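## Task

Undo the knot in the plastic bag's handles, then remove exactly three pieces of fruit and set them on the open table surface, with every other piece still inside the bag.

## Robot and tools

ROBOT. Two arms, left_arm and right_arm, each with a two-finger gripper. The fingers extend along the gripper's +z axis and close along its y axis. The reported hand point sits between the pads, roughly 1 cm short of the fingertips. Joint limits in rad, base to hand: waist -2.618 to 3.054, shoulder 0 to 3.142, elbow 0 to 3.142 (2.901 is straight), wrist pitch and wrist yaw -1.571 to 1.571, wrist roll -2.094 to 2.094.

FRAMES. Scene frame: origin at table-top height, halfway between the two nominal bases, a little behind the near table edge; +x points out over the table, +z up, and left_arm is on the +y side (not necessarily the left of an image). Calibrated bases: left_arm near (0.006, 0.333, 0.003) m, right_arm near (0.002, -0.323, 0.009) m, both nearly level. Every hand position, orientation (quat_wxyz), velocity and target an arm reports is in that arm's own base frame; fixed cameras and the table use the scene frame. Reported hand positions can be off by a few cm, more when reaching far.

execute_actions. Argument actions: a list of actions. Each action is a list of 1 to 15 rows, one row per 1/30 s step; if shorter than 15 rows the final row repeats. A row is always 14 numbers in [-1, 1]: left_arm dx, dy, dz, rx, ry, rz, opening, then right_arm dx, dy, dz, rx, ry, rz, opening. The six pose numbers are an offset, not a pose: measured from that arm's Hand target as it stood when the action began, along that arm's base axes, with rotation about the Hand target's position. Every row counts from that same start, not from the row before, and each new action starts from the updated Hand target, so repeating an offset keeps moving. Scale: 1.0 is 0.6 m or 180 degrees; rx, ry, rz form one rotation vector. Translations longer than 1.0 get shortened. Opening is absolute: +1 fully open (0.093 m), -1 closed. All six pose zeros re-request the current Hand target. Optional cameras: list of names, ["all"], or []; an empty actions list returns images by default.

move. target: one 14-number row as above, or a list of up to 15 such rows; every row is an offset from the Hand targets at the move's start, not from the previous row. Each arm travels in a straight line and rotates the short way. speed: m/s, 0.002 to 2.9, default 0.25 (turn rate capped at twice that in rad/s), one value or one per target. blend: corner rounding in m for lists, default 0 (stop at each). opening_speed: rate of the commanded opening per second on the -1..1 scale, at least 0.2. grip_force: newtons per pad, 10 to 50, one value or one per arm; it persists, and in this task the effective cap is about 25 to 37 N; lower settings close slowly. blocking=false returns early while motion continues. Whole move is capped at 10 s. Paths do not avoid obstacles or the other arm. The extra move: line reports the ending (done, off_target, moving, held, fault) and limits (paced = pose clipped, held = steps withheld). done means within 10 mm and 2 degrees; it says nothing about contact.

wait: seconds 0 to 10; arms keep their last command, a running move continues. stop: brakes a running move. zoom_image: camera (cam_high, cam_low, cam_left_wrist, cam_right_wrist) and region [x0, y0, x1, y1] in image pixels from the top-left, at most 504 by 504, on the latest image. finished_scene: scene = the current scene number; final, cannot be reversed.

RESULTS. end_effector_position (m) and end_effector_quat_wxyz per arm; Hand target (the last commanded pose after clipping, base for the next offsets); Tool commands (current commands); grip_measured (motor position, +1 open, -1 closed); Joint positions (the last entry is finger gap in m, floored at 0); Joint velocities (may read within noise); Joint torques (include arm weight, wrap at plus or minus 28 N m for the first three). Action calls also list hand positions at some steps. Images are 896x504.

BEHAVIOUR. Commanded orientation is clipped to 40 degrees from the measured one each step. Hands often stop short or sag, especially far out; an all-zero pose command asks again, or send the remaining gap as an offset. Check position and tilt after each motion. To stop pushing on something, command back past the gripper.

GRIPPING. Pads meet near -0.94; each mm of object width adds about 0.0208. Reading may sit up to 0.02 high. For a firm hold on a rigid object send about 0.24 below its width reading; soft or round items may need lower; sending far lower at once spikes the force. Keep sending the same value to hold; send well above the width reading to release.

AVOID. Fruit or bag leaving the table, dropping or releasing moving items, slams and hard pushes. Any contact between the grippers or arms, including one gripper closing on the other's fingers. The bar, plate (up to about 3 cm above the table) and rail near the bases: no warning precedes contact. Paths passing near an arm's own base (can flip shoulder posture). Motor heat from holding loads, stretched poses or pushing at unreachable targets: MOTOR HOT at 75 C, a fold and idle arm at 90 C, collapse at 100 C. Arm stops of any cause.

Each tool is called after "Emit:" in YAML: its name, and indented under it one key for each argument.

## Session

Emit:
execute_actions:
  actions: []

Scene clock: 0.00 s.
left_arm: end_effector_position=(+0.3741, +0.0034, +0.1040) grip_measured=+1.000 end_effector_quat_wxyz=(+0.633, -0.038, +0.773, -0.015) | right_arm: end_effector_position=(+0.3710, +0.0100, +0.1145) grip_measured=+1.000 end_effector_quat_wxyz=(+0.645, -0.001, +0.764, -0.017)
Joint positions: left_arm=[-0.004 1.585 0.238 1.148 -0.03 -0.078 0.093] | right_arm=[0.069 1.545 0.227 1.149 0.092 -0.012 0.093]
Joint velocities: within noise
Joint torques (N m): no reading
Heat: left arm: 27 °C; right arm: 27 °C.
Hand target: left_arm +0.3746, +0.0021, +0.1044; +0.633, -0.036, +0.773, -0.016 | right_arm +0.3724, +0.0118, +0.1179; +0.649, -0.003, +0.761, -0.015
Tool commands: left_gripper/opening=+1.0 right_gripper/opening=+1.0

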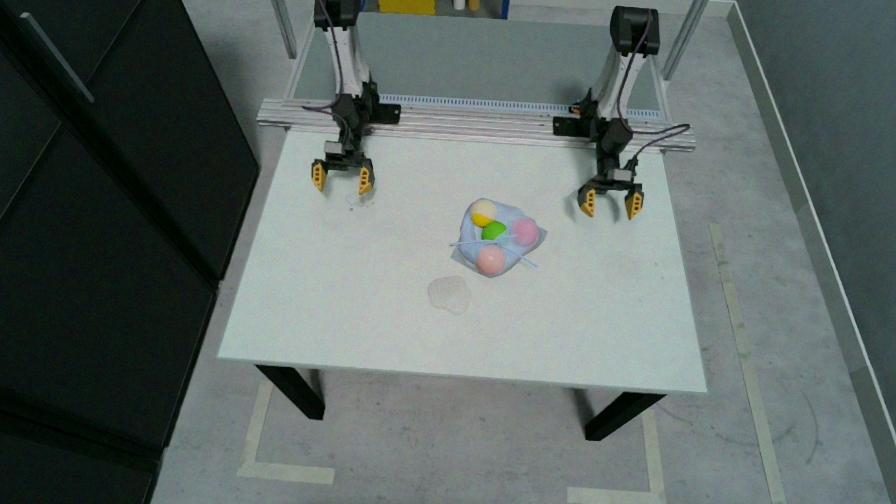

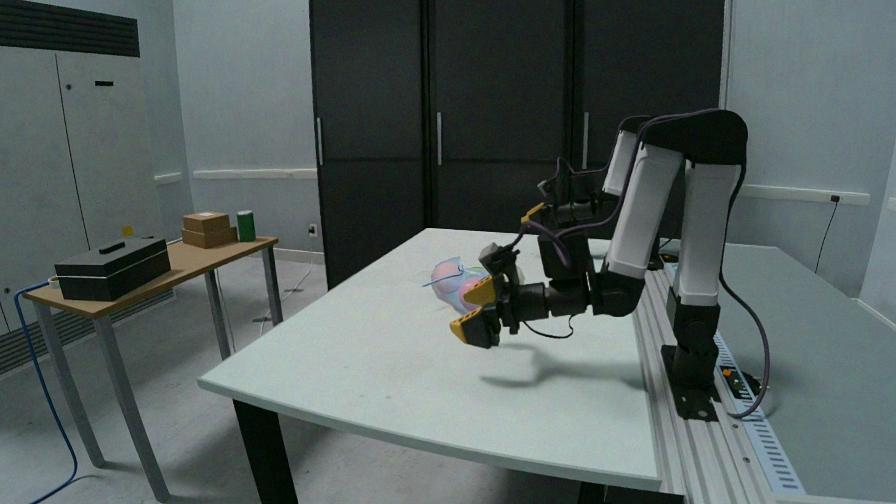

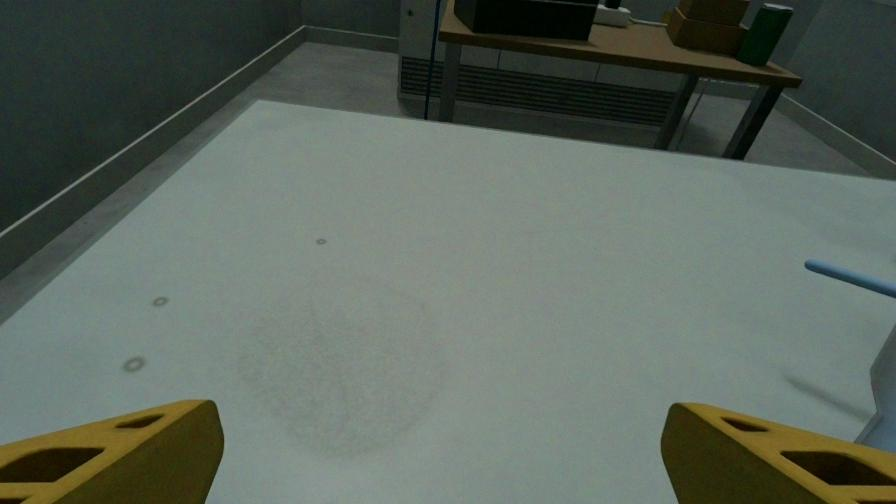

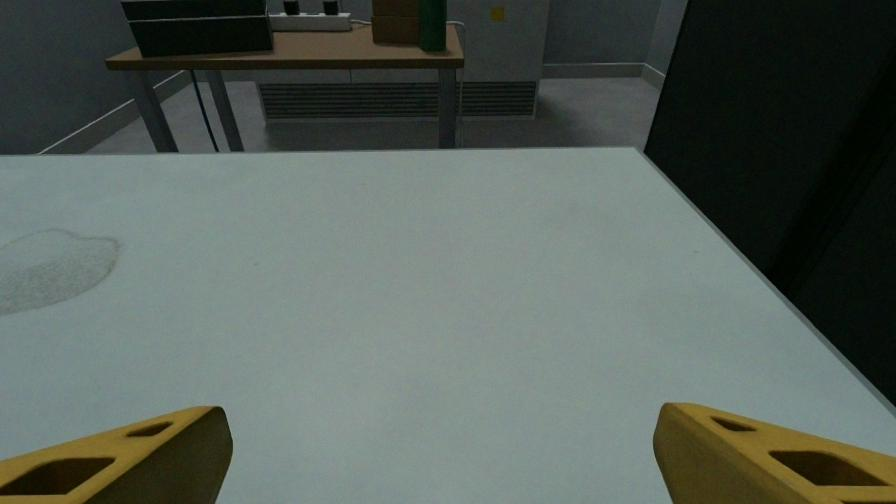

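Emit:
zoom_image:
  camera: "cam_high"
  region: [430, 180, 570, 290]

Emit:
zoom_image:
  camera: "cam_low"
  region: [400, 230, 560, 340]

Scaled by 3.600 from the camera's 896x504 image, which has a finer 1280x720 frame.

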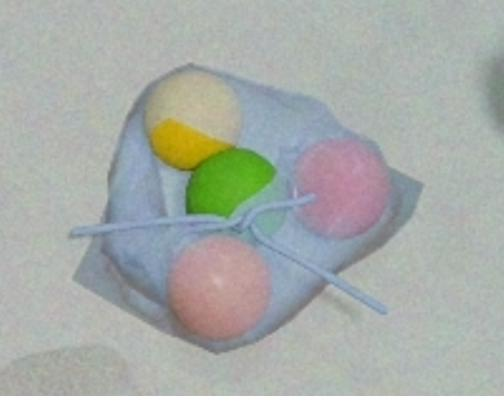

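Scaled by 3.150 from the camera's 896x504 image, which has a finer 1280x720 frame.

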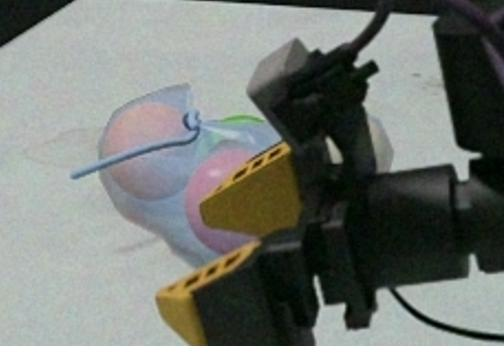

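Emit:
move:
  target: [-0.2,-0.4,0.3,0,0.2,0,1,-0.1,-0.1,0.2,0,0.2,0,1]
  cameras: ["all"]

Scene clock: 4.53 s.
left_arm: end_effector_position=(+0.2551, -0.2343, +0.2853) grip_measured=+1.000 end_effector_quat_wxyz=(+0.372, -0.037, +0.928, -0.002) | right_arm: end_effector_position=(+0.3108, -0.0492, +0.2322) grip_measured=+1.000 end_effector_quat_wxyz=(+0.381, -0.002, +0.924, -0.018)
Joint positions: left_arm=[-1.043 1.543 1.698 -1.302 -0.653 -0.977 0.093] | right_arm=[-0.225 1.096 1.08 -0.78 -0.128 -0.178 0.093]
Joint torques (N m): left_arm=[0.27 -4.85 8.32 1.02 -0.26 -0.11] | right_arm=[-0.53 -1.54 9.65 1.42 -0.1 -0.02]
Heat: left arm: 27 °C; right arm: 27 °C.
Hand target: left_arm +0.2546, -0.2380, +0.2845; +0.363, -0.039, +0.931, -0.004 | right_arm +0.3125, -0.0482, +0.2380; +0.382, -0.007, +0.924, -0.013
Off the commanded pose: left_arm 0.004 m, 1 deg | right_arm 0.006 m, 1 deg.
move: done
camera_calibration:
cam_left_wrist: T_world_to_cam=[[0.0786953, -0.99528, 0.0567841, -0.270589], [-0.937164, -0.0932808, -0.336189, 0.352454], [0.339899, -0.0267595, -0.940081, 0.260201], [0, 0, 0, 1]] pos_world=[0.263159, -0.229472, 0.378466]
cam_right_wrist: T_world_to_cam=[[-0.0164162, -0.99755, 0.0679976, -0.0641957], [-0.944691, -0.00680434, -0.327892, 0.408997], [0.327552, -0.0696195, -0.942265, 0.203128], [0, 0, 0, 1]] pos_world=[0.318787, -0.0471139, 0.329873]

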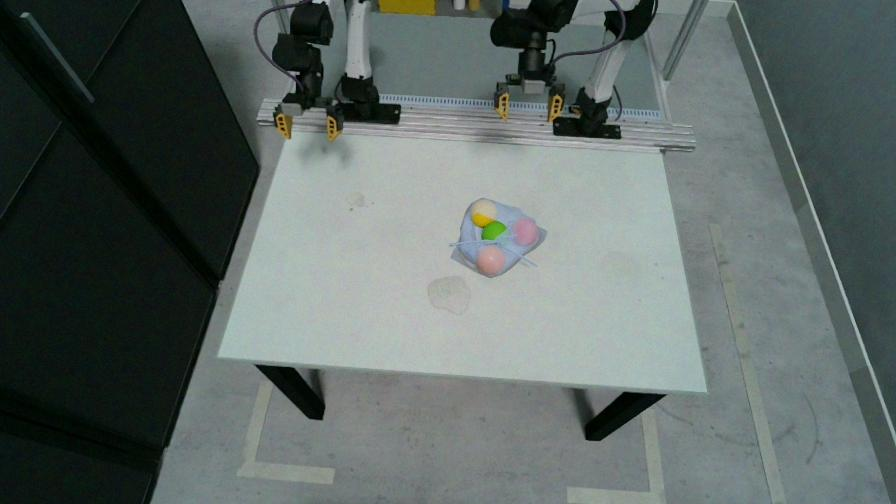

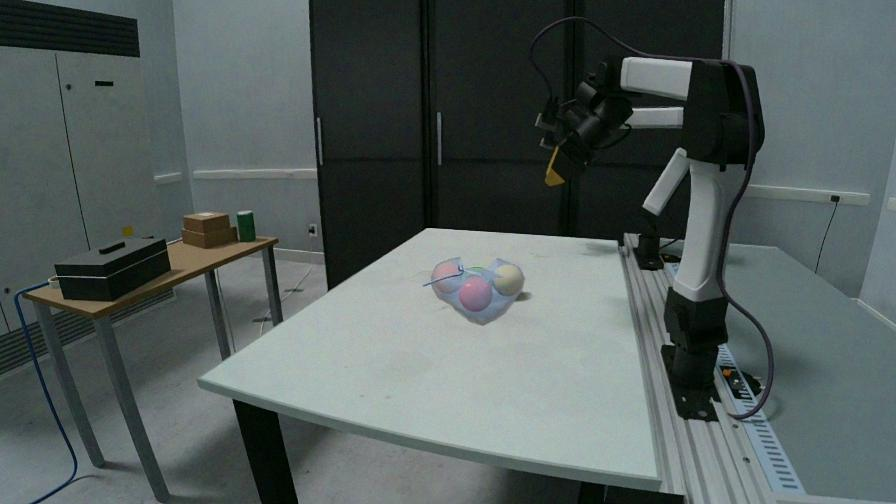

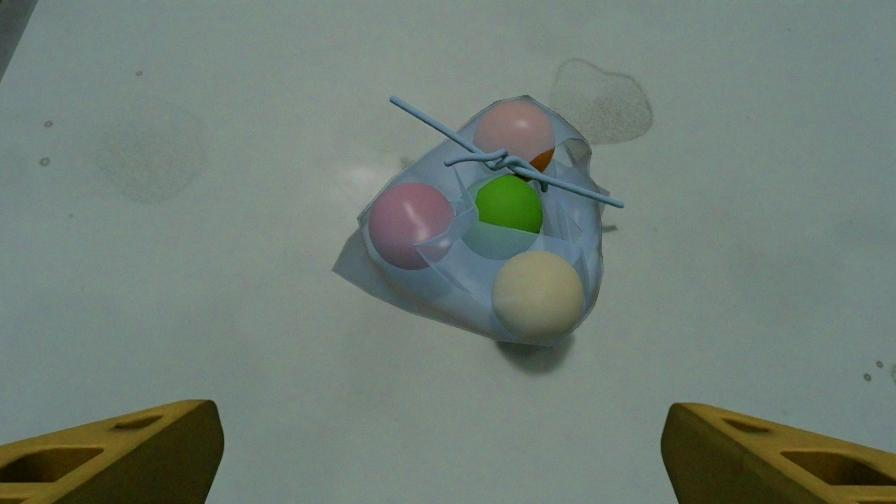

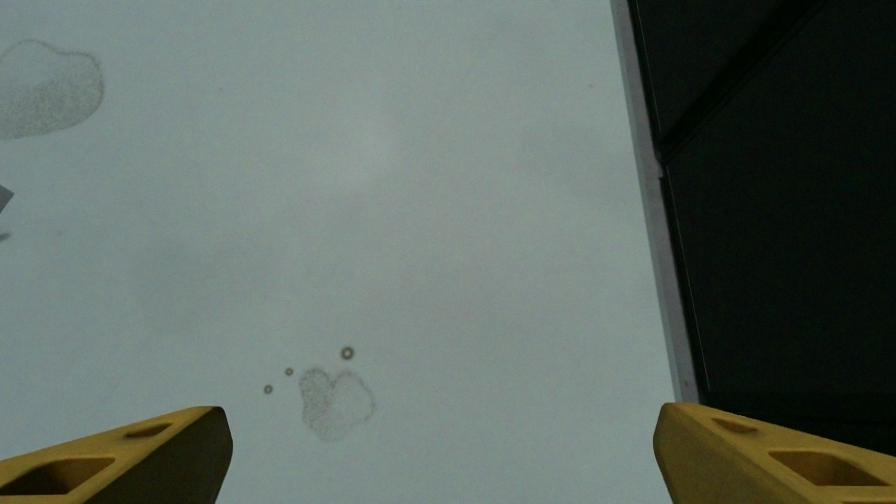

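Emit:
zoom_image:
  camera: "cam_left_wrist"
  region: [370, 80, 650, 240]

Emit:
zoom_image:
  camera: "cam_low"
  region: [410, 240, 540, 335]

Scaled by 1.800 from the camera's 896x504 image, which has a finer 1280x720 frame.

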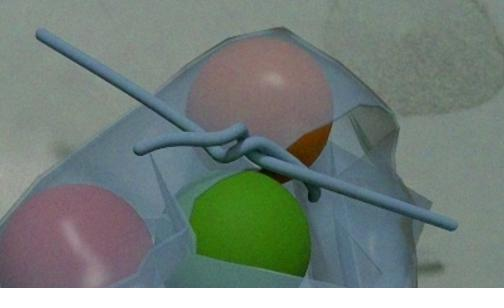

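Scaled by 3.877 from the camera's 896x504 image, which has a finer 1280x720 frame.

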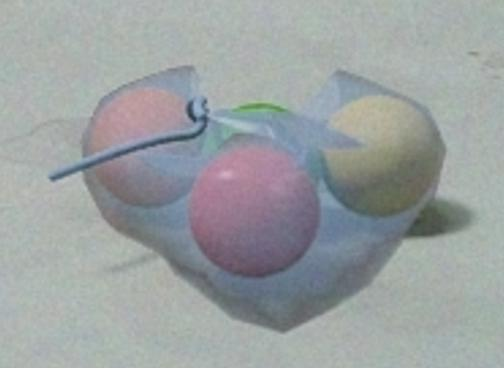

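Emit:
move:
  target: [0.26,0.063,-0.107,0.077,0.077,-0.496,1,0,0,0,0,0,0,1]
  cameras: ["all"]

Scene clock: 14.33 s.
left_arm: end_effector_position=(+0.4107, -0.1983, +0.2217) grip_measured=+1.000 end_effector_quat_wxyz=(+0.188, +0.651, +0.723, -0.133) | right_arm: end_effector_position=(+0.3107, -0.0492, +0.2322) grip_measured=+1.000 end_effector_quat_wxyz=(+0.381, -0.002, +0.924, -0.018)
Joint positions: left_arm=[-0.306 2.175 2.4 -1.549 0.398 1.11 0.093] | right_arm=[-0.225 1.096 1.08 -0.78 -0.128 -0.178 0.093]
Joint torques (N m): left_arm=[0.28 -9.8 7.72 0.67 0.54 0.13] | right_arm=[-0.44 -1.59 9.69 1.41 -0.11 -0.01]
Heat: left arm: 29 °C; right arm: 29 °C.
Hand target: left_arm +0.4105, -0.2002, +0.2201; +0.154, +0.662, +0.718, -0.151 | right_arm +0.3124, -0.0482, +0.2379; +0.382, -0.007, +0.924, -0.013
Off the commanded pose: left_arm 0.002 m, 5 deg | right_arm 0.006 m, 1 deg.
joint sent to its limit (left arm) — joint 4 (wrist pitch), lower limit. The joint targets are off in orientation, not in position.
move: off_target (left_arm)
camera_calibration:
cam_left_wrist: T_world_to_cam=[[-0.990418, -0.13447, -0.0314661, 0.385958], [-0.132992, 0.990089, -0.0451267, 0.300347], [0.0372224, -0.0405096, -0.998486, 0.283018], [0, 0, 0, 1]] pos_world=[0.411669, -0.234006, 0.308287]
cam_right_wrist: T_world_to_cam=[[-0.0164483, -0.997558, 0.0678786, -0.0641418], [-0.944824, -0.00670659, -0.32751, 0.408792], [0.327166, -0.0695203, -0.942406, 0.20324], [0, 0, 0, 1]] pos_world=[0.318688, -0.0471143, 0.329772]

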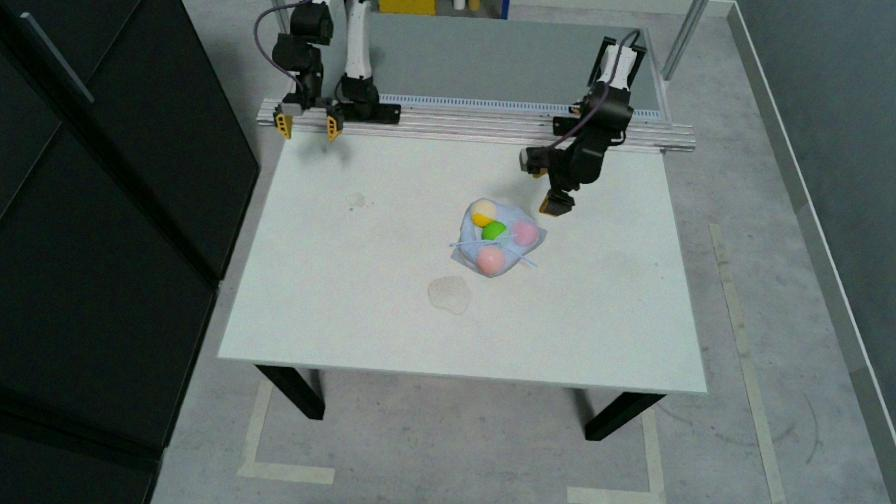

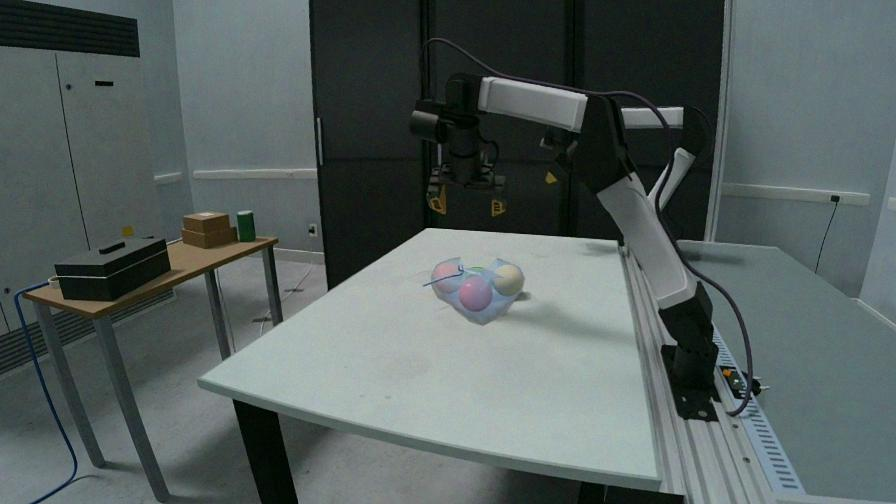

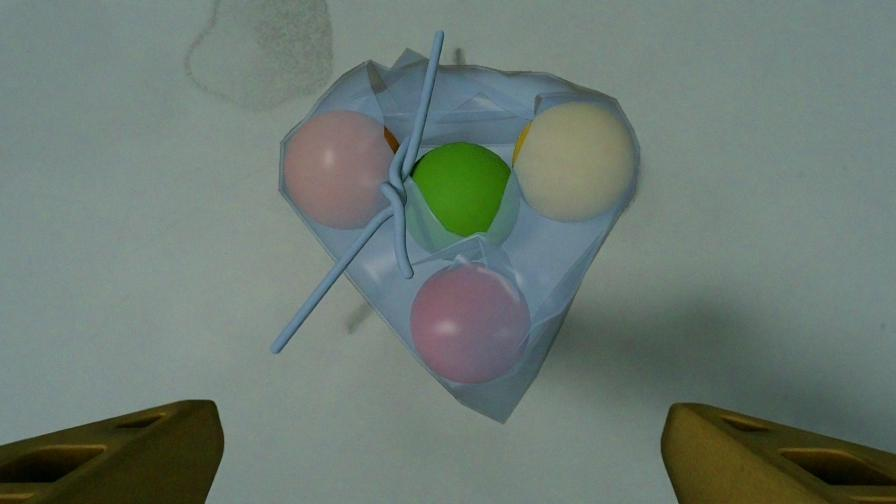

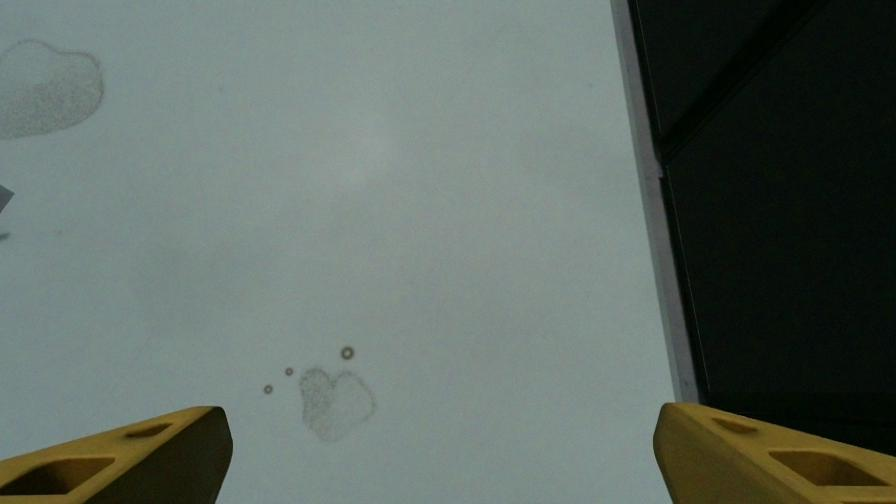

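Emit:
zoom_image:
  camera: "cam_left_wrist"
  region: [260, 20, 480, 370]

Scaled by 1.440 from the camera's 896x504 image, which has a finer 1280x720 frame.

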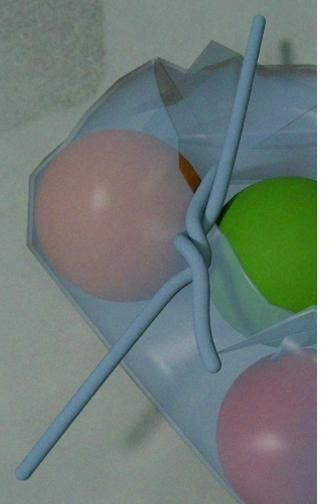

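Emit:
move:
  target: [0.049,-0.066,-0.117,0,0,0,-0.42,0,0,0,0,0,0,1]
  cameras: ["cam_left_wrist","cam_low"]

Emit:
zoom_image:
  camera: "cam_low"
  region: [390, 170, 550, 330]

Scene clock: 16.67 s.
left_arm: end_effector_position=(+0.4382, -0.2354, +0.1510) grip_measured=-0.418 end_effector_quat_wxyz=(+0.153, +0.663, +0.717, -0.152) | right_arm: end_effector_position=(+0.3107, -0.0492, +0.2322) grip_measured=+1.000 end_effector_quat_wxyz=(+0.381, -0.002, +0.924, -0.018)
Joint positions: left_arm=[-0.361 2.397 2.498 -1.491 0.398 1.095 0.025] | right_arm=[-0.225 1.096 1.08 -0.78 -0.128 -0.178 0.093]
Joint torques (N m): left_arm=[-0.4 -11.71 7.77 0.76 0.36 -0.11] | right_arm=[-0.44 -1.65 9.7 1.4 -0.12 -0.03]
Heat: left arm: 29 °C; right arm: 29 °C.
Hand target: left_arm +0.4399, -0.2399, +0.1500; +0.154, +0.662, +0.718, -0.151 | right_arm +0.3124, -0.0482, +0.2379; +0.382, -0.007, +0.924, -0.013
Off the commanded pose: left_arm 0.005 m, 0 deg | right_arm 0.006 m, 1 deg.
move: done
camera_calibration:
cam_left_wrist: T_world_to_cam=[[-0.995056, -0.0928789, 0.0351738, 0.40775], [-0.0935108, 0.995477, -0.0167638, 0.317217], [-0.0334577, -0.0199701, -0.999241, 0.245884], [0, 0, 0, 1]] pos_world=[0.443624, -0.273001, 0.236673]
Images, in order (width x height): cam_low 896x504, cam_left_wrist 896x504.

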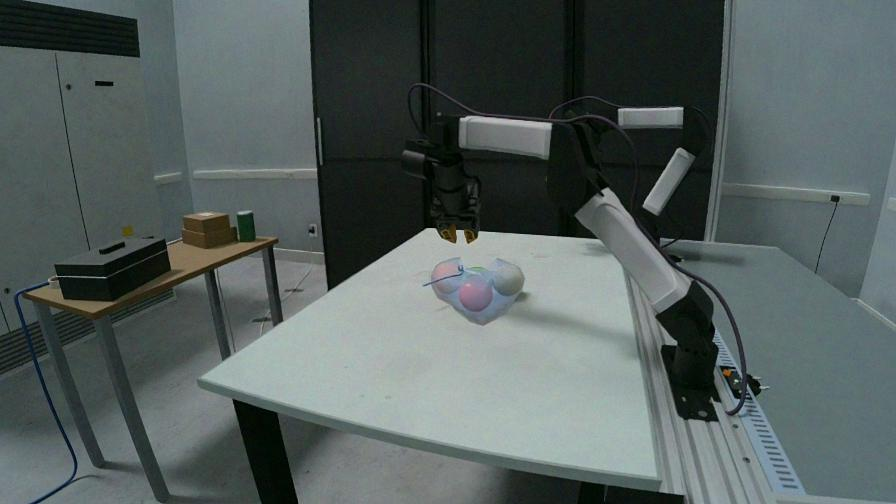

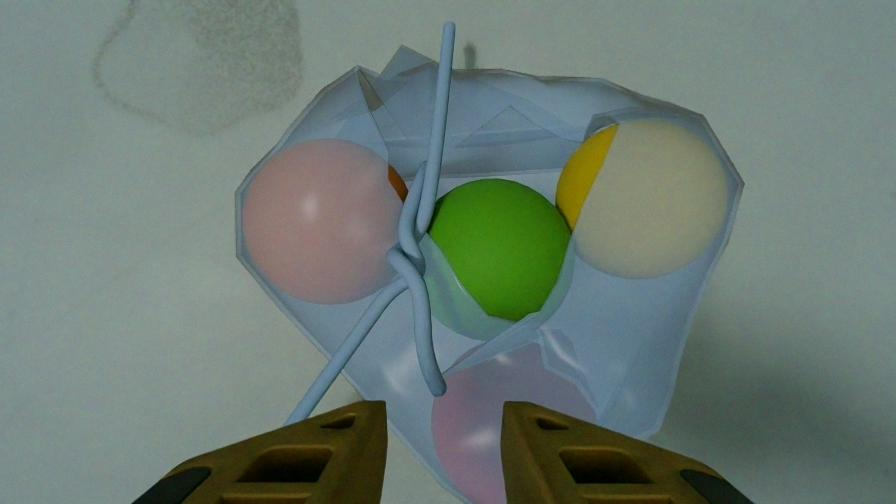

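Scaled by 3.150 from the camera's 896x504 image, which has a finer 1280x720 frame.

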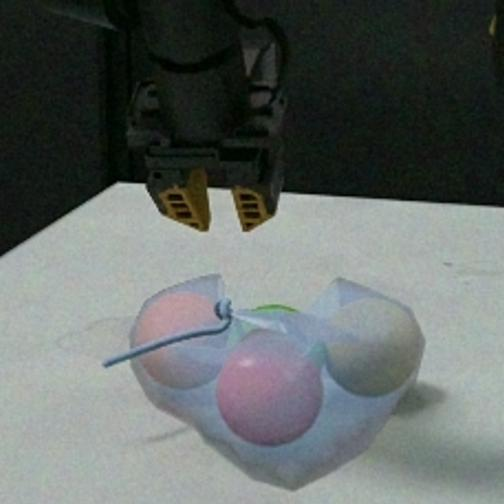

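Emit:
move:
  target: [0.008,-0.025,-0.057,0,0,0,-0.42,0,0,0,0,0,0,1]
  speed: 0.1
  cameras: ["cam_left_wrist","cam_low"]

Emit:
zoom_image:
  camera: "cam_low"
  region: [410, 210, 530, 330]

Scene clock: 18.77 s.
left_arm: end_effector_position=(+0.4459, -0.2499, +0.1267) grip_measured=-0.418 end_effector_quat_wxyz=(+0.162, +0.663, +0.716, -0.151) | right_arm: end_effector_position=(+0.3107, -0.0492, +0.2322) grip_measured=+1.000 end_effector_quat_wxyz=(+0.381, -0.002, +0.924, -0.018)
Joint positions: left_arm=[-0.383 2.397 2.392 -1.357 0.398 1.069 0.025] | right_arm=[-0.225 1.096 1.08 -0.78 -0.128 -0.178 0.093]
Joint torques (N m): left_arm=[-0.79 -12.12 4.92 1.01 0.3 -0.12] | right_arm=[-0.51 -1.58 9.76 1.42 -0.1 -0.04]
Heat: left arm: 30 °C; right arm: 29 °C.
Hand target: left_arm +0.4447, -0.2548, +0.1158; +0.154, +0.662, +0.718, -0.152 | right_arm +0.3124, -0.0482, +0.2379; +0.382, -0.007, +0.924, -0.013
Off the commanded pose: left_arm 0.012 m, 1 deg | right_arm 0.006 m, 1 deg.
move: off_target (left_arm)
camera_calibration:
cam_left_wrist: T_world_to_cam=[[-0.995256, -0.0949539, 0.0212083, 0.416277], [-0.0955475, 0.995003, -0.028988, 0.334255], [-0.0183497, -0.0308769, -0.999355, 0.212153], [0, 0, 0, 1]] pos_world=[0.450133, -0.286506, 0.212877]
Images, in order (width x height): cam_low 896x504, cam_left_wrist 896x504.

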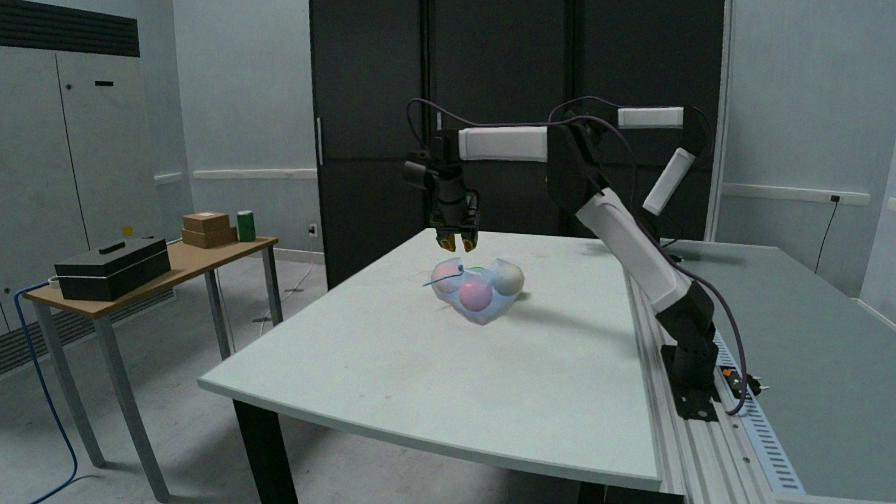

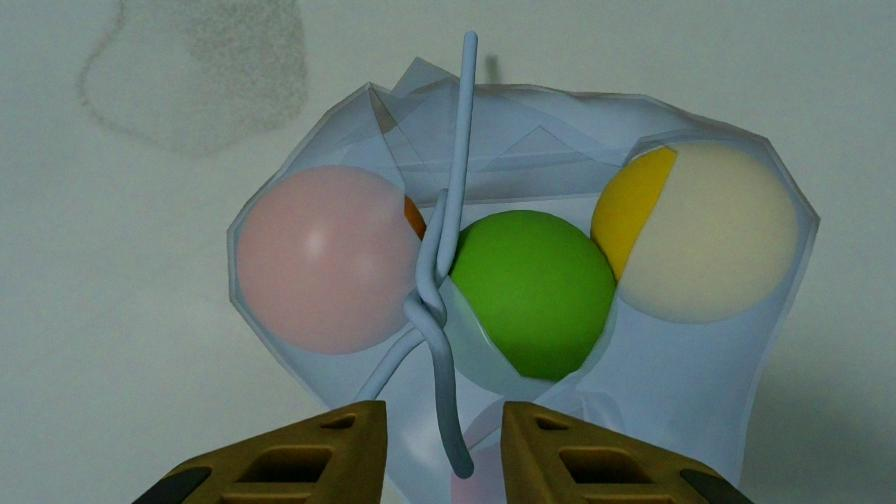

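Scaled by 4.200 from the camera's 896x504 image, which has a finer 1280x720 frame.

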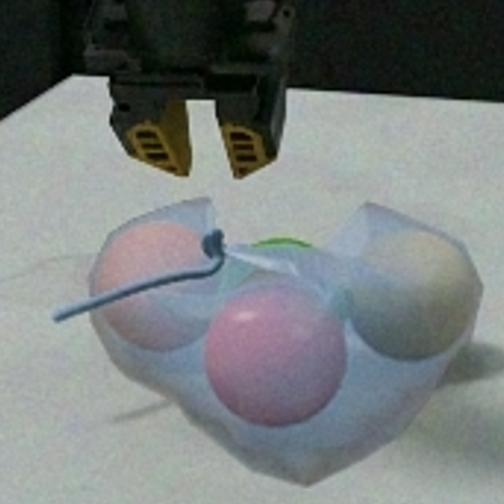

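Emit:
move:
  target: [0.002,-0.007,-0.055,0,0,0,-0.42,0,0,0,0,0,0,1]
  speed: 0.1
  cameras: ["cam_left_wrist","cam_low"]

Emit:
zoom_image:
  camera: "cam_low"
  region: [410, 210, 530, 330]

Scene clock: 21.07 s.
left_arm: end_effector_position=(+0.4485, -0.2534, +0.0881) grip_measured=-0.418 end_effector_quat_wxyz=(+0.157, +0.661, +0.717, -0.153) | right_arm: end_effector_position=(+0.3107, -0.0492, +0.2322) grip_measured=+1.000 end_effector_quat_wxyz=(+0.381, -0.002, +0.924, -0.018)
Joint positions: left_arm=[-0.387 2.397 2.238 -1.212 0.398 1.061 0.025] | right_arm=[-0.225 1.096 1.08 -0.78 -0.128 -0.178 0.093]
Joint torques (N m): left_arm=[-0.94 -13.15 5.04 0.94 0.26 -0.1] | right_arm=[-0.51 -1.59 9.7 1.42 -0.11 -0.04]
Heat: left arm: 30 °C; right arm: 30 °C.
Hand target: left_arm +0.4459, -0.2590, +0.0828; +0.154, +0.662, +0.718, -0.152 | right_arm +0.3124, -0.0482, +0.2379; +0.382, -0.007, +0.924, -0.013
Off the commanded pose: left_arm 0.008 m, 0 deg | right_arm 0.006 m, 1 deg.
move: done
camera_calibration:
cam_left_wrist: T_world_to_cam=[[-0.994715, -0.0973633, 0.0326096, 0.41748], [-0.0981878, 0.994861, -0.0247127, 0.337772], [-0.0300359, -0.0277839, -0.999163, 0.179392], [0, 0, 0, 1]] pos_world=[0.453827, -0.290404, 0.173975]
Images, in order (width x height): cam_low 896x504, cam_left_wrist 896x504.

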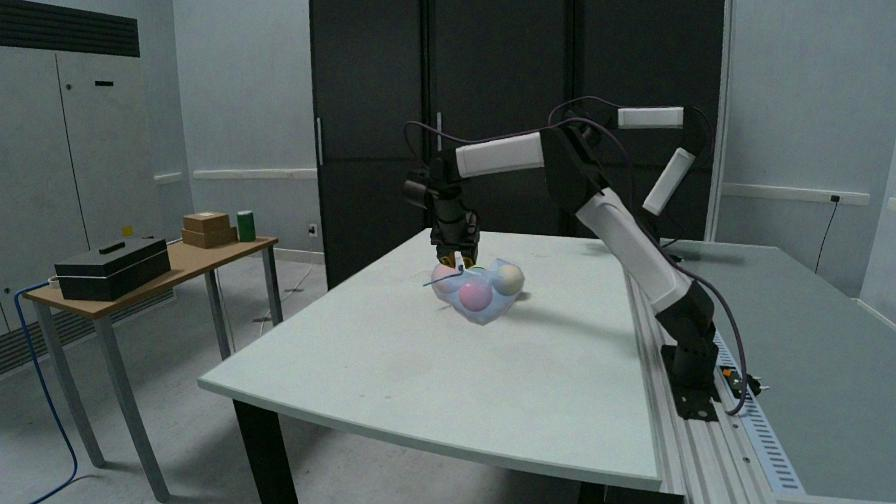

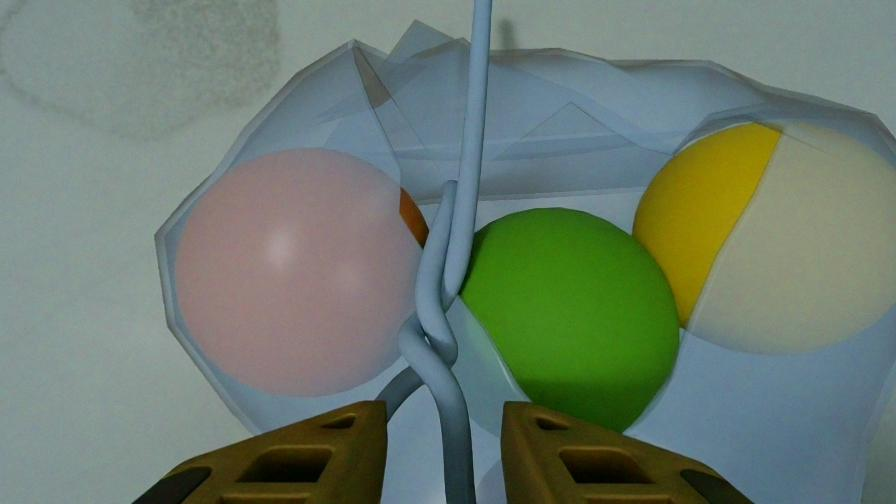

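Scaled by 4.200 from the camera's 896x504 image, which has a finer 1280x720 frame.

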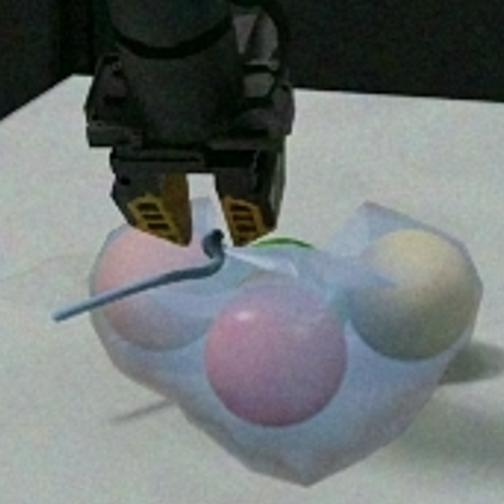

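Emit:
move:
  target:
    - [-0.001,0.002,-0.011,0,0,0,-0.42,0,0,0,0,0,0,1]
    - [-0.001,0.002,-0.011,0,0,0,-1,0,0,0,0,0,0,1]
  speed: 0.08
  cameras: ["cam_left_wrist","cam_low"]

Emit:
zoom_image:
  camera: "cam_low"
  region: [410, 210, 530, 330]

Scene clock: 23.20 s.
left_arm: end_effector_position=(+0.4477, -0.2531, +0.0780) grip_measured=-0.935 end_effector_quat_wxyz=(+0.154, +0.661, +0.718, -0.154) | right_arm: end_effector_position=(+0.3107, -0.0492, +0.2322) grip_measured=+1.000 end_effector_quat_wxyz=(+0.381, -0.002, +0.924, -0.018)
Joint positions: left_arm=[-0.387 2.397 2.2 -1.181 0.398 1.061 0] | right_arm=[-0.225 1.096 1.08 -0.78 -0.128 -0.178 0.093]
Joint torques (N m): left_arm=[-0.79 -13.75 4.94 0.95 0.28 -0.09] | right_arm=[-0.47 -1.63 9.8 1.43 -0.12 -0.05]
Heat: left arm: 31 °C; right arm: 30 °C.
Hand target: left_arm +0.4453, -0.2578, +0.0761; +0.153, +0.662, +0.718, -0.152 | right_arm +0.3124, -0.0482, +0.2379; +0.382, -0.007, +0.924, -0.013
Off the commanded pose: left_arm 0.006 m, 0 deg | right_arm 0.006 m, 1 deg.
move: done
camera_calibration:
cam_left_wrist: T_world_to_cam=[[-0.994491, -0.0974401, 0.0386285, 0.416418], [-0.0983177, 0.994923, -0.0215066, 0.336843], [-0.0363367, -0.0251859, -0.999022, 0.172884], [0, 0, 0, 1]] pos_world=[0.453524, -0.290203, 0.163873]
Images, in order (width x height): cam_low 896x504, cam_left_wrist 896x504.

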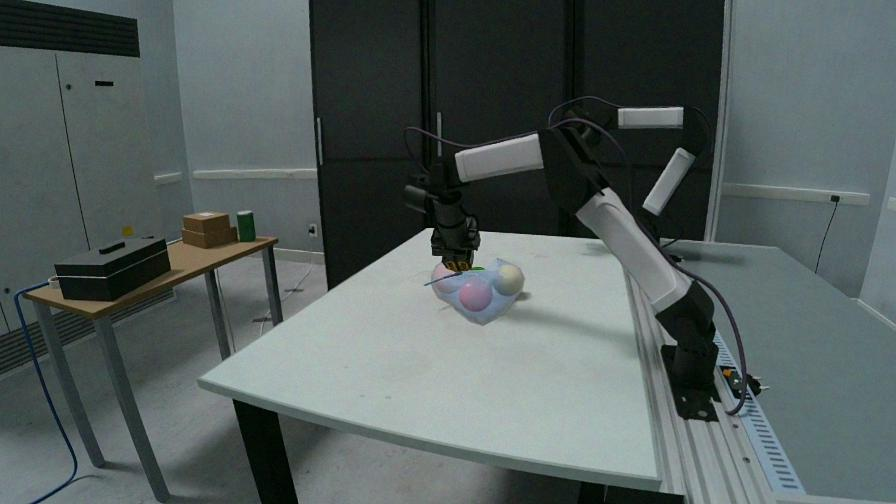

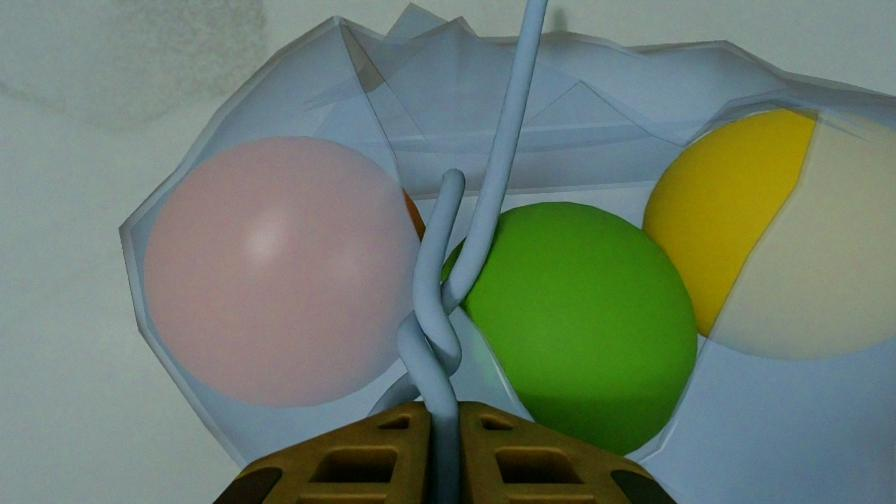

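Scaled by 4.200 from the camera's 896x504 image, which has a finer 1280x720 frame.

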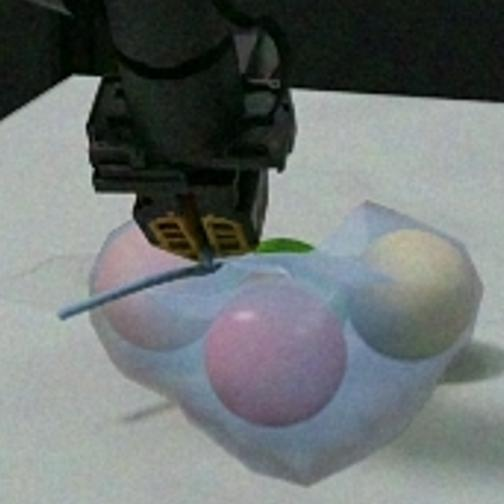

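Emit:
move:
  target: [0,0.08,0.03,0,0,0,-1,0,0,0,0,0,0,1]
  speed: 0.06
  cameras: ["cam_left_wrist","cam_low","cam_high"]

Emit:
zoom_image:
  camera: "cam_low"
  region: [410, 210, 530, 330]

Scene clock: 25.17 s.
left_arm: end_effector_position=(+0.4525, -0.2108, +0.0811) grip_measured=-0.935 end_effector_quat_wxyz=(+0.150, +0.658, +0.723, -0.149) | right_arm: end_effector_position=(+0.3107, -0.0492, +0.2322) grip_measured=+1.000 end_effector_quat_wxyz=(+0.381, -0.002, +0.924, -0.018)
Joint positions: left_arm=[-0.305 2.359 2.15 -1.206 0.398 1.14 0] | right_arm=[-0.225 1.096 1.08 -0.78 -0.128 -0.178 0.093]
Joint torques (N m): left_arm=[0.24 -15.94 4.81 0.54 0.48 0.13] | right_arm=[-0.51 -1.61 9.73 1.43 -0.11 -0.02]
Heat: left arm: 33 °C; right arm: 30 °C.
Hand target: left_arm +0.4453, -0.2099, +0.0942; +0.154, +0.662, +0.718, -0.151 | right_arm +0.3124, -0.0482, +0.2379; +0.382, -0.007, +0.924, -0.013
Off the commanded pose: left_arm 0.015 m, 1 deg | right_arm 0.006 m, 1 deg.
move: off_target (left_arm)
camera_calibration:
cam_left_wrist: T_world_to_cam=[[-0.993256, -0.109345, 0.0385546, 0.422179], [-0.109716, 0.993934, -0.00764819, 0.299207], [-0.0374844, -0.0118267, -0.999227, 0.180499], [0, 0, 0, 1]] pos_world=[0.458925, -0.249094, 0.166371]
Images, in order (width x height): cam_high 896x504, cam_low 896x504, cam_left_wrist 896x504.

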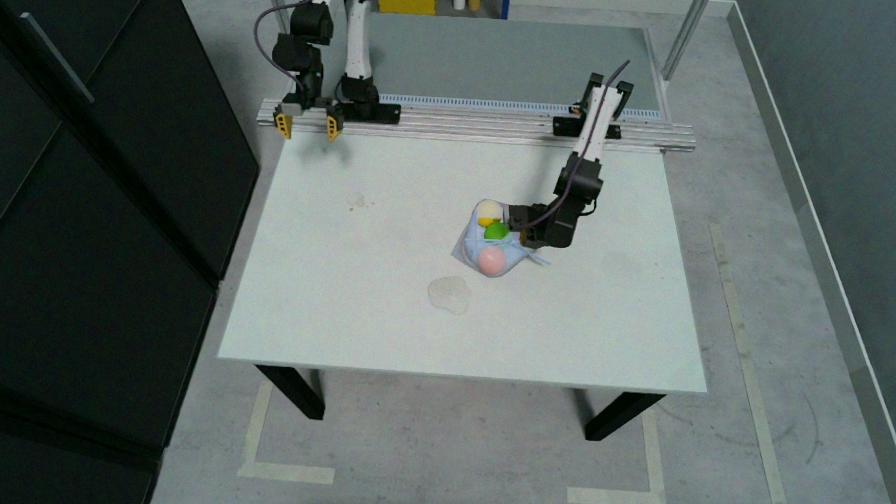

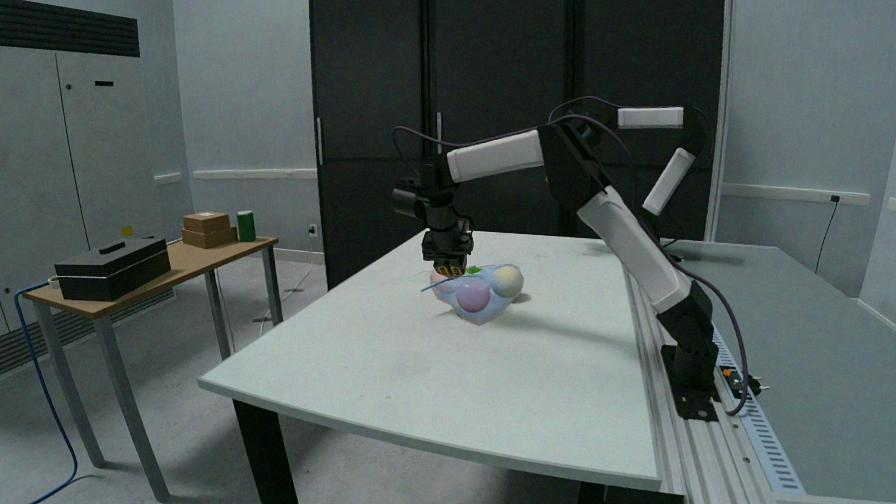

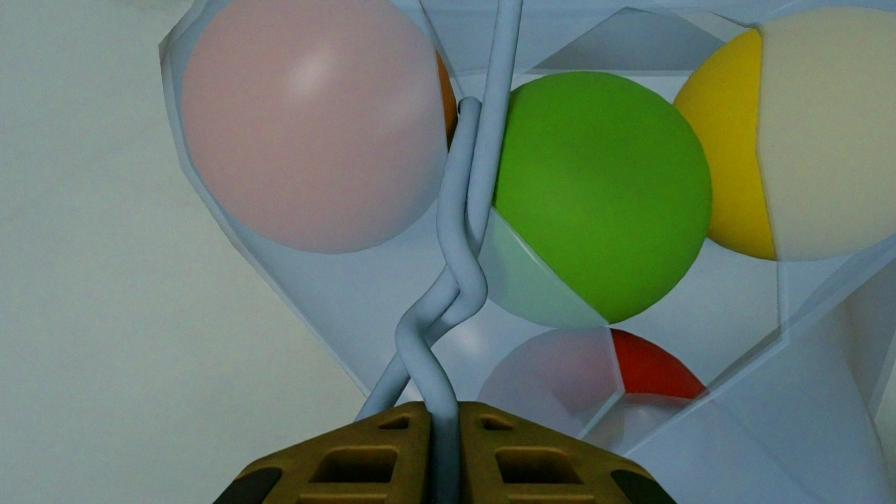

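Scaled by 4.200 from the camera's 896x504 image, which has a finer 1280x720 frame.

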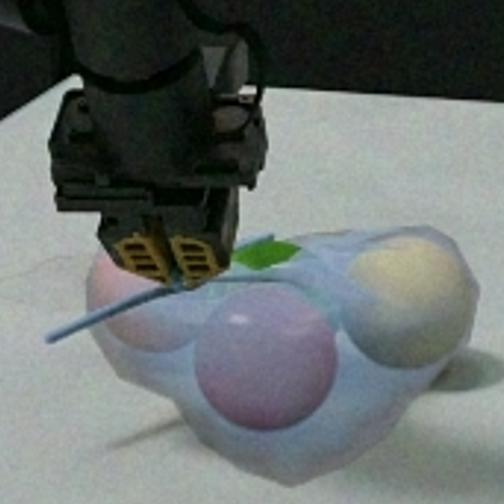

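Emit:
move:
  target: [-0.01,0.1,0.05,0,0,0,-1,0,0,0,0,0,0,1]
  speed: 0.06
  cameras: ["cam_left_wrist","cam_low","cam_high"]

Emit:
zoom_image:
  camera: "cam_low"
  region: [410, 210, 530, 330]

Scene clock: 27.40 s.
left_arm: end_effector_position=(+0.4453, -0.1502, +0.1088) grip_measured=-0.935 end_effector_quat_wxyz=(+0.146, +0.658, +0.723, -0.152) | right_arm: end_effector_position=(+0.3107, -0.0492, +0.2322) grip_measured=+1.000 end_effector_quat_wxyz=(+0.381, -0.002, +0.924, -0.018)
Joint positions: left_arm=[-0.181 2.285 2.135 -1.33 0.415 1.276 0] | right_arm=[-0.225 1.096 1.08 -0.78 -0.128 -0.178 0.093]
Joint torques (N m): left_arm=[0.35 -15.31 5.55 0.41 0.46 0.12] | right_arm=[-0.47 -1.57 9.76 1.42 -0.1 -0.05]
Heat: left arm: 34 °C; right arm: 30 °C.
Hand target: left_arm +0.4393, -0.1497, +0.1243; +0.154, +0.662, +0.718, -0.151 | right_arm +0.3124, -0.0482, +0.2379; +0.382, -0.007, +0.924, -0.013
Off the commanded pose: left_arm 0.016 m, 1 deg | right_arm 0.006 m, 1 deg.
move: off_target (left_arm)
camera_calibration:
cam_left_wrist: T_world_to_cam=[[-0.993011, -0.107579, 0.0485366, 0.419654], [-0.107956, 0.994142, -0.00521738, 0.237353], [-0.047691, -0.0104208, -0.998808, 0.213354], [0, 0, 0, 1]] pos_world=[0.452519, -0.188594, 0.193969]
Images, in order (width x height): cam_high 896x504, cam_low 896x504, cam_left_wrist 896x504.

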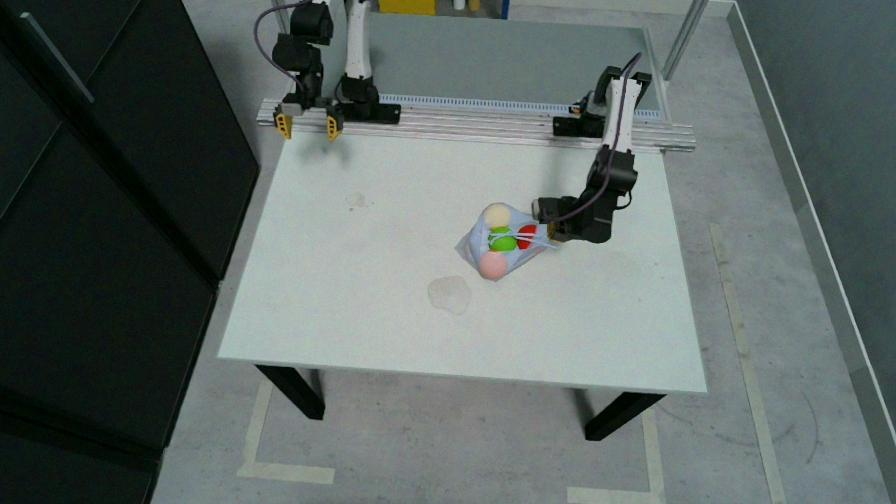

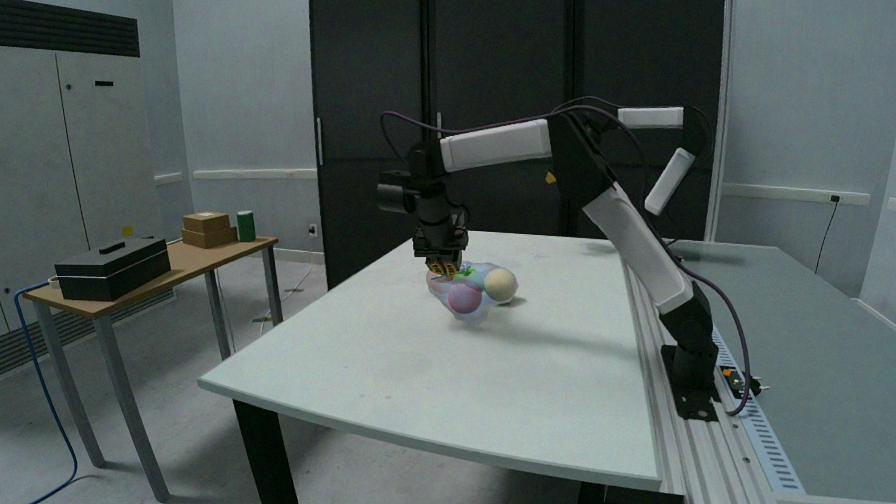

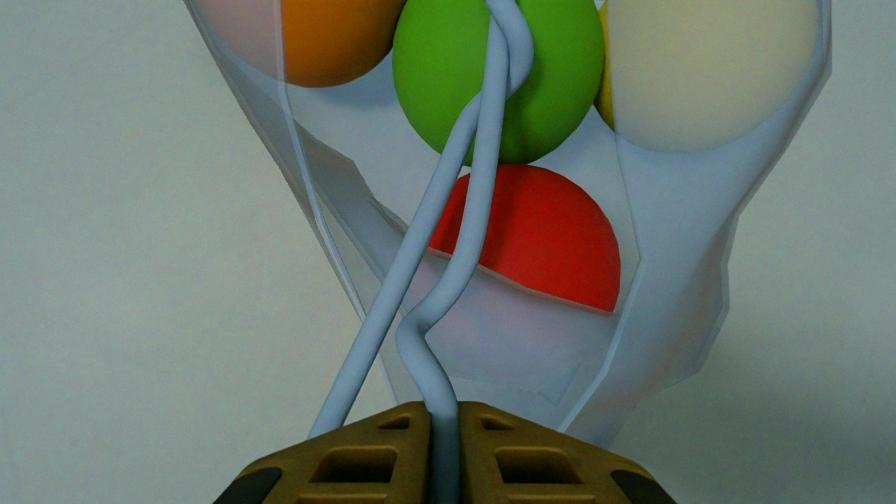

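Scaled by 4.200 from the camera's 896x504 image, which has a finer 1280x720 frame.

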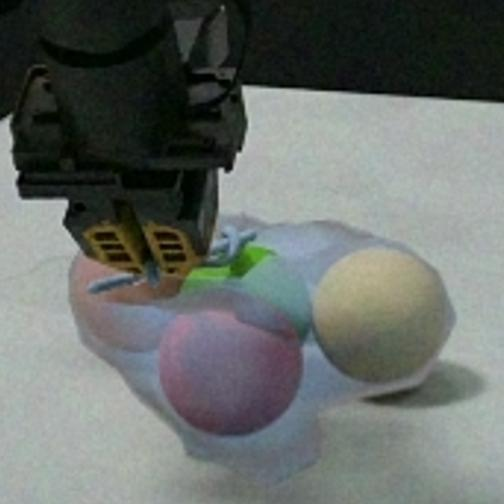

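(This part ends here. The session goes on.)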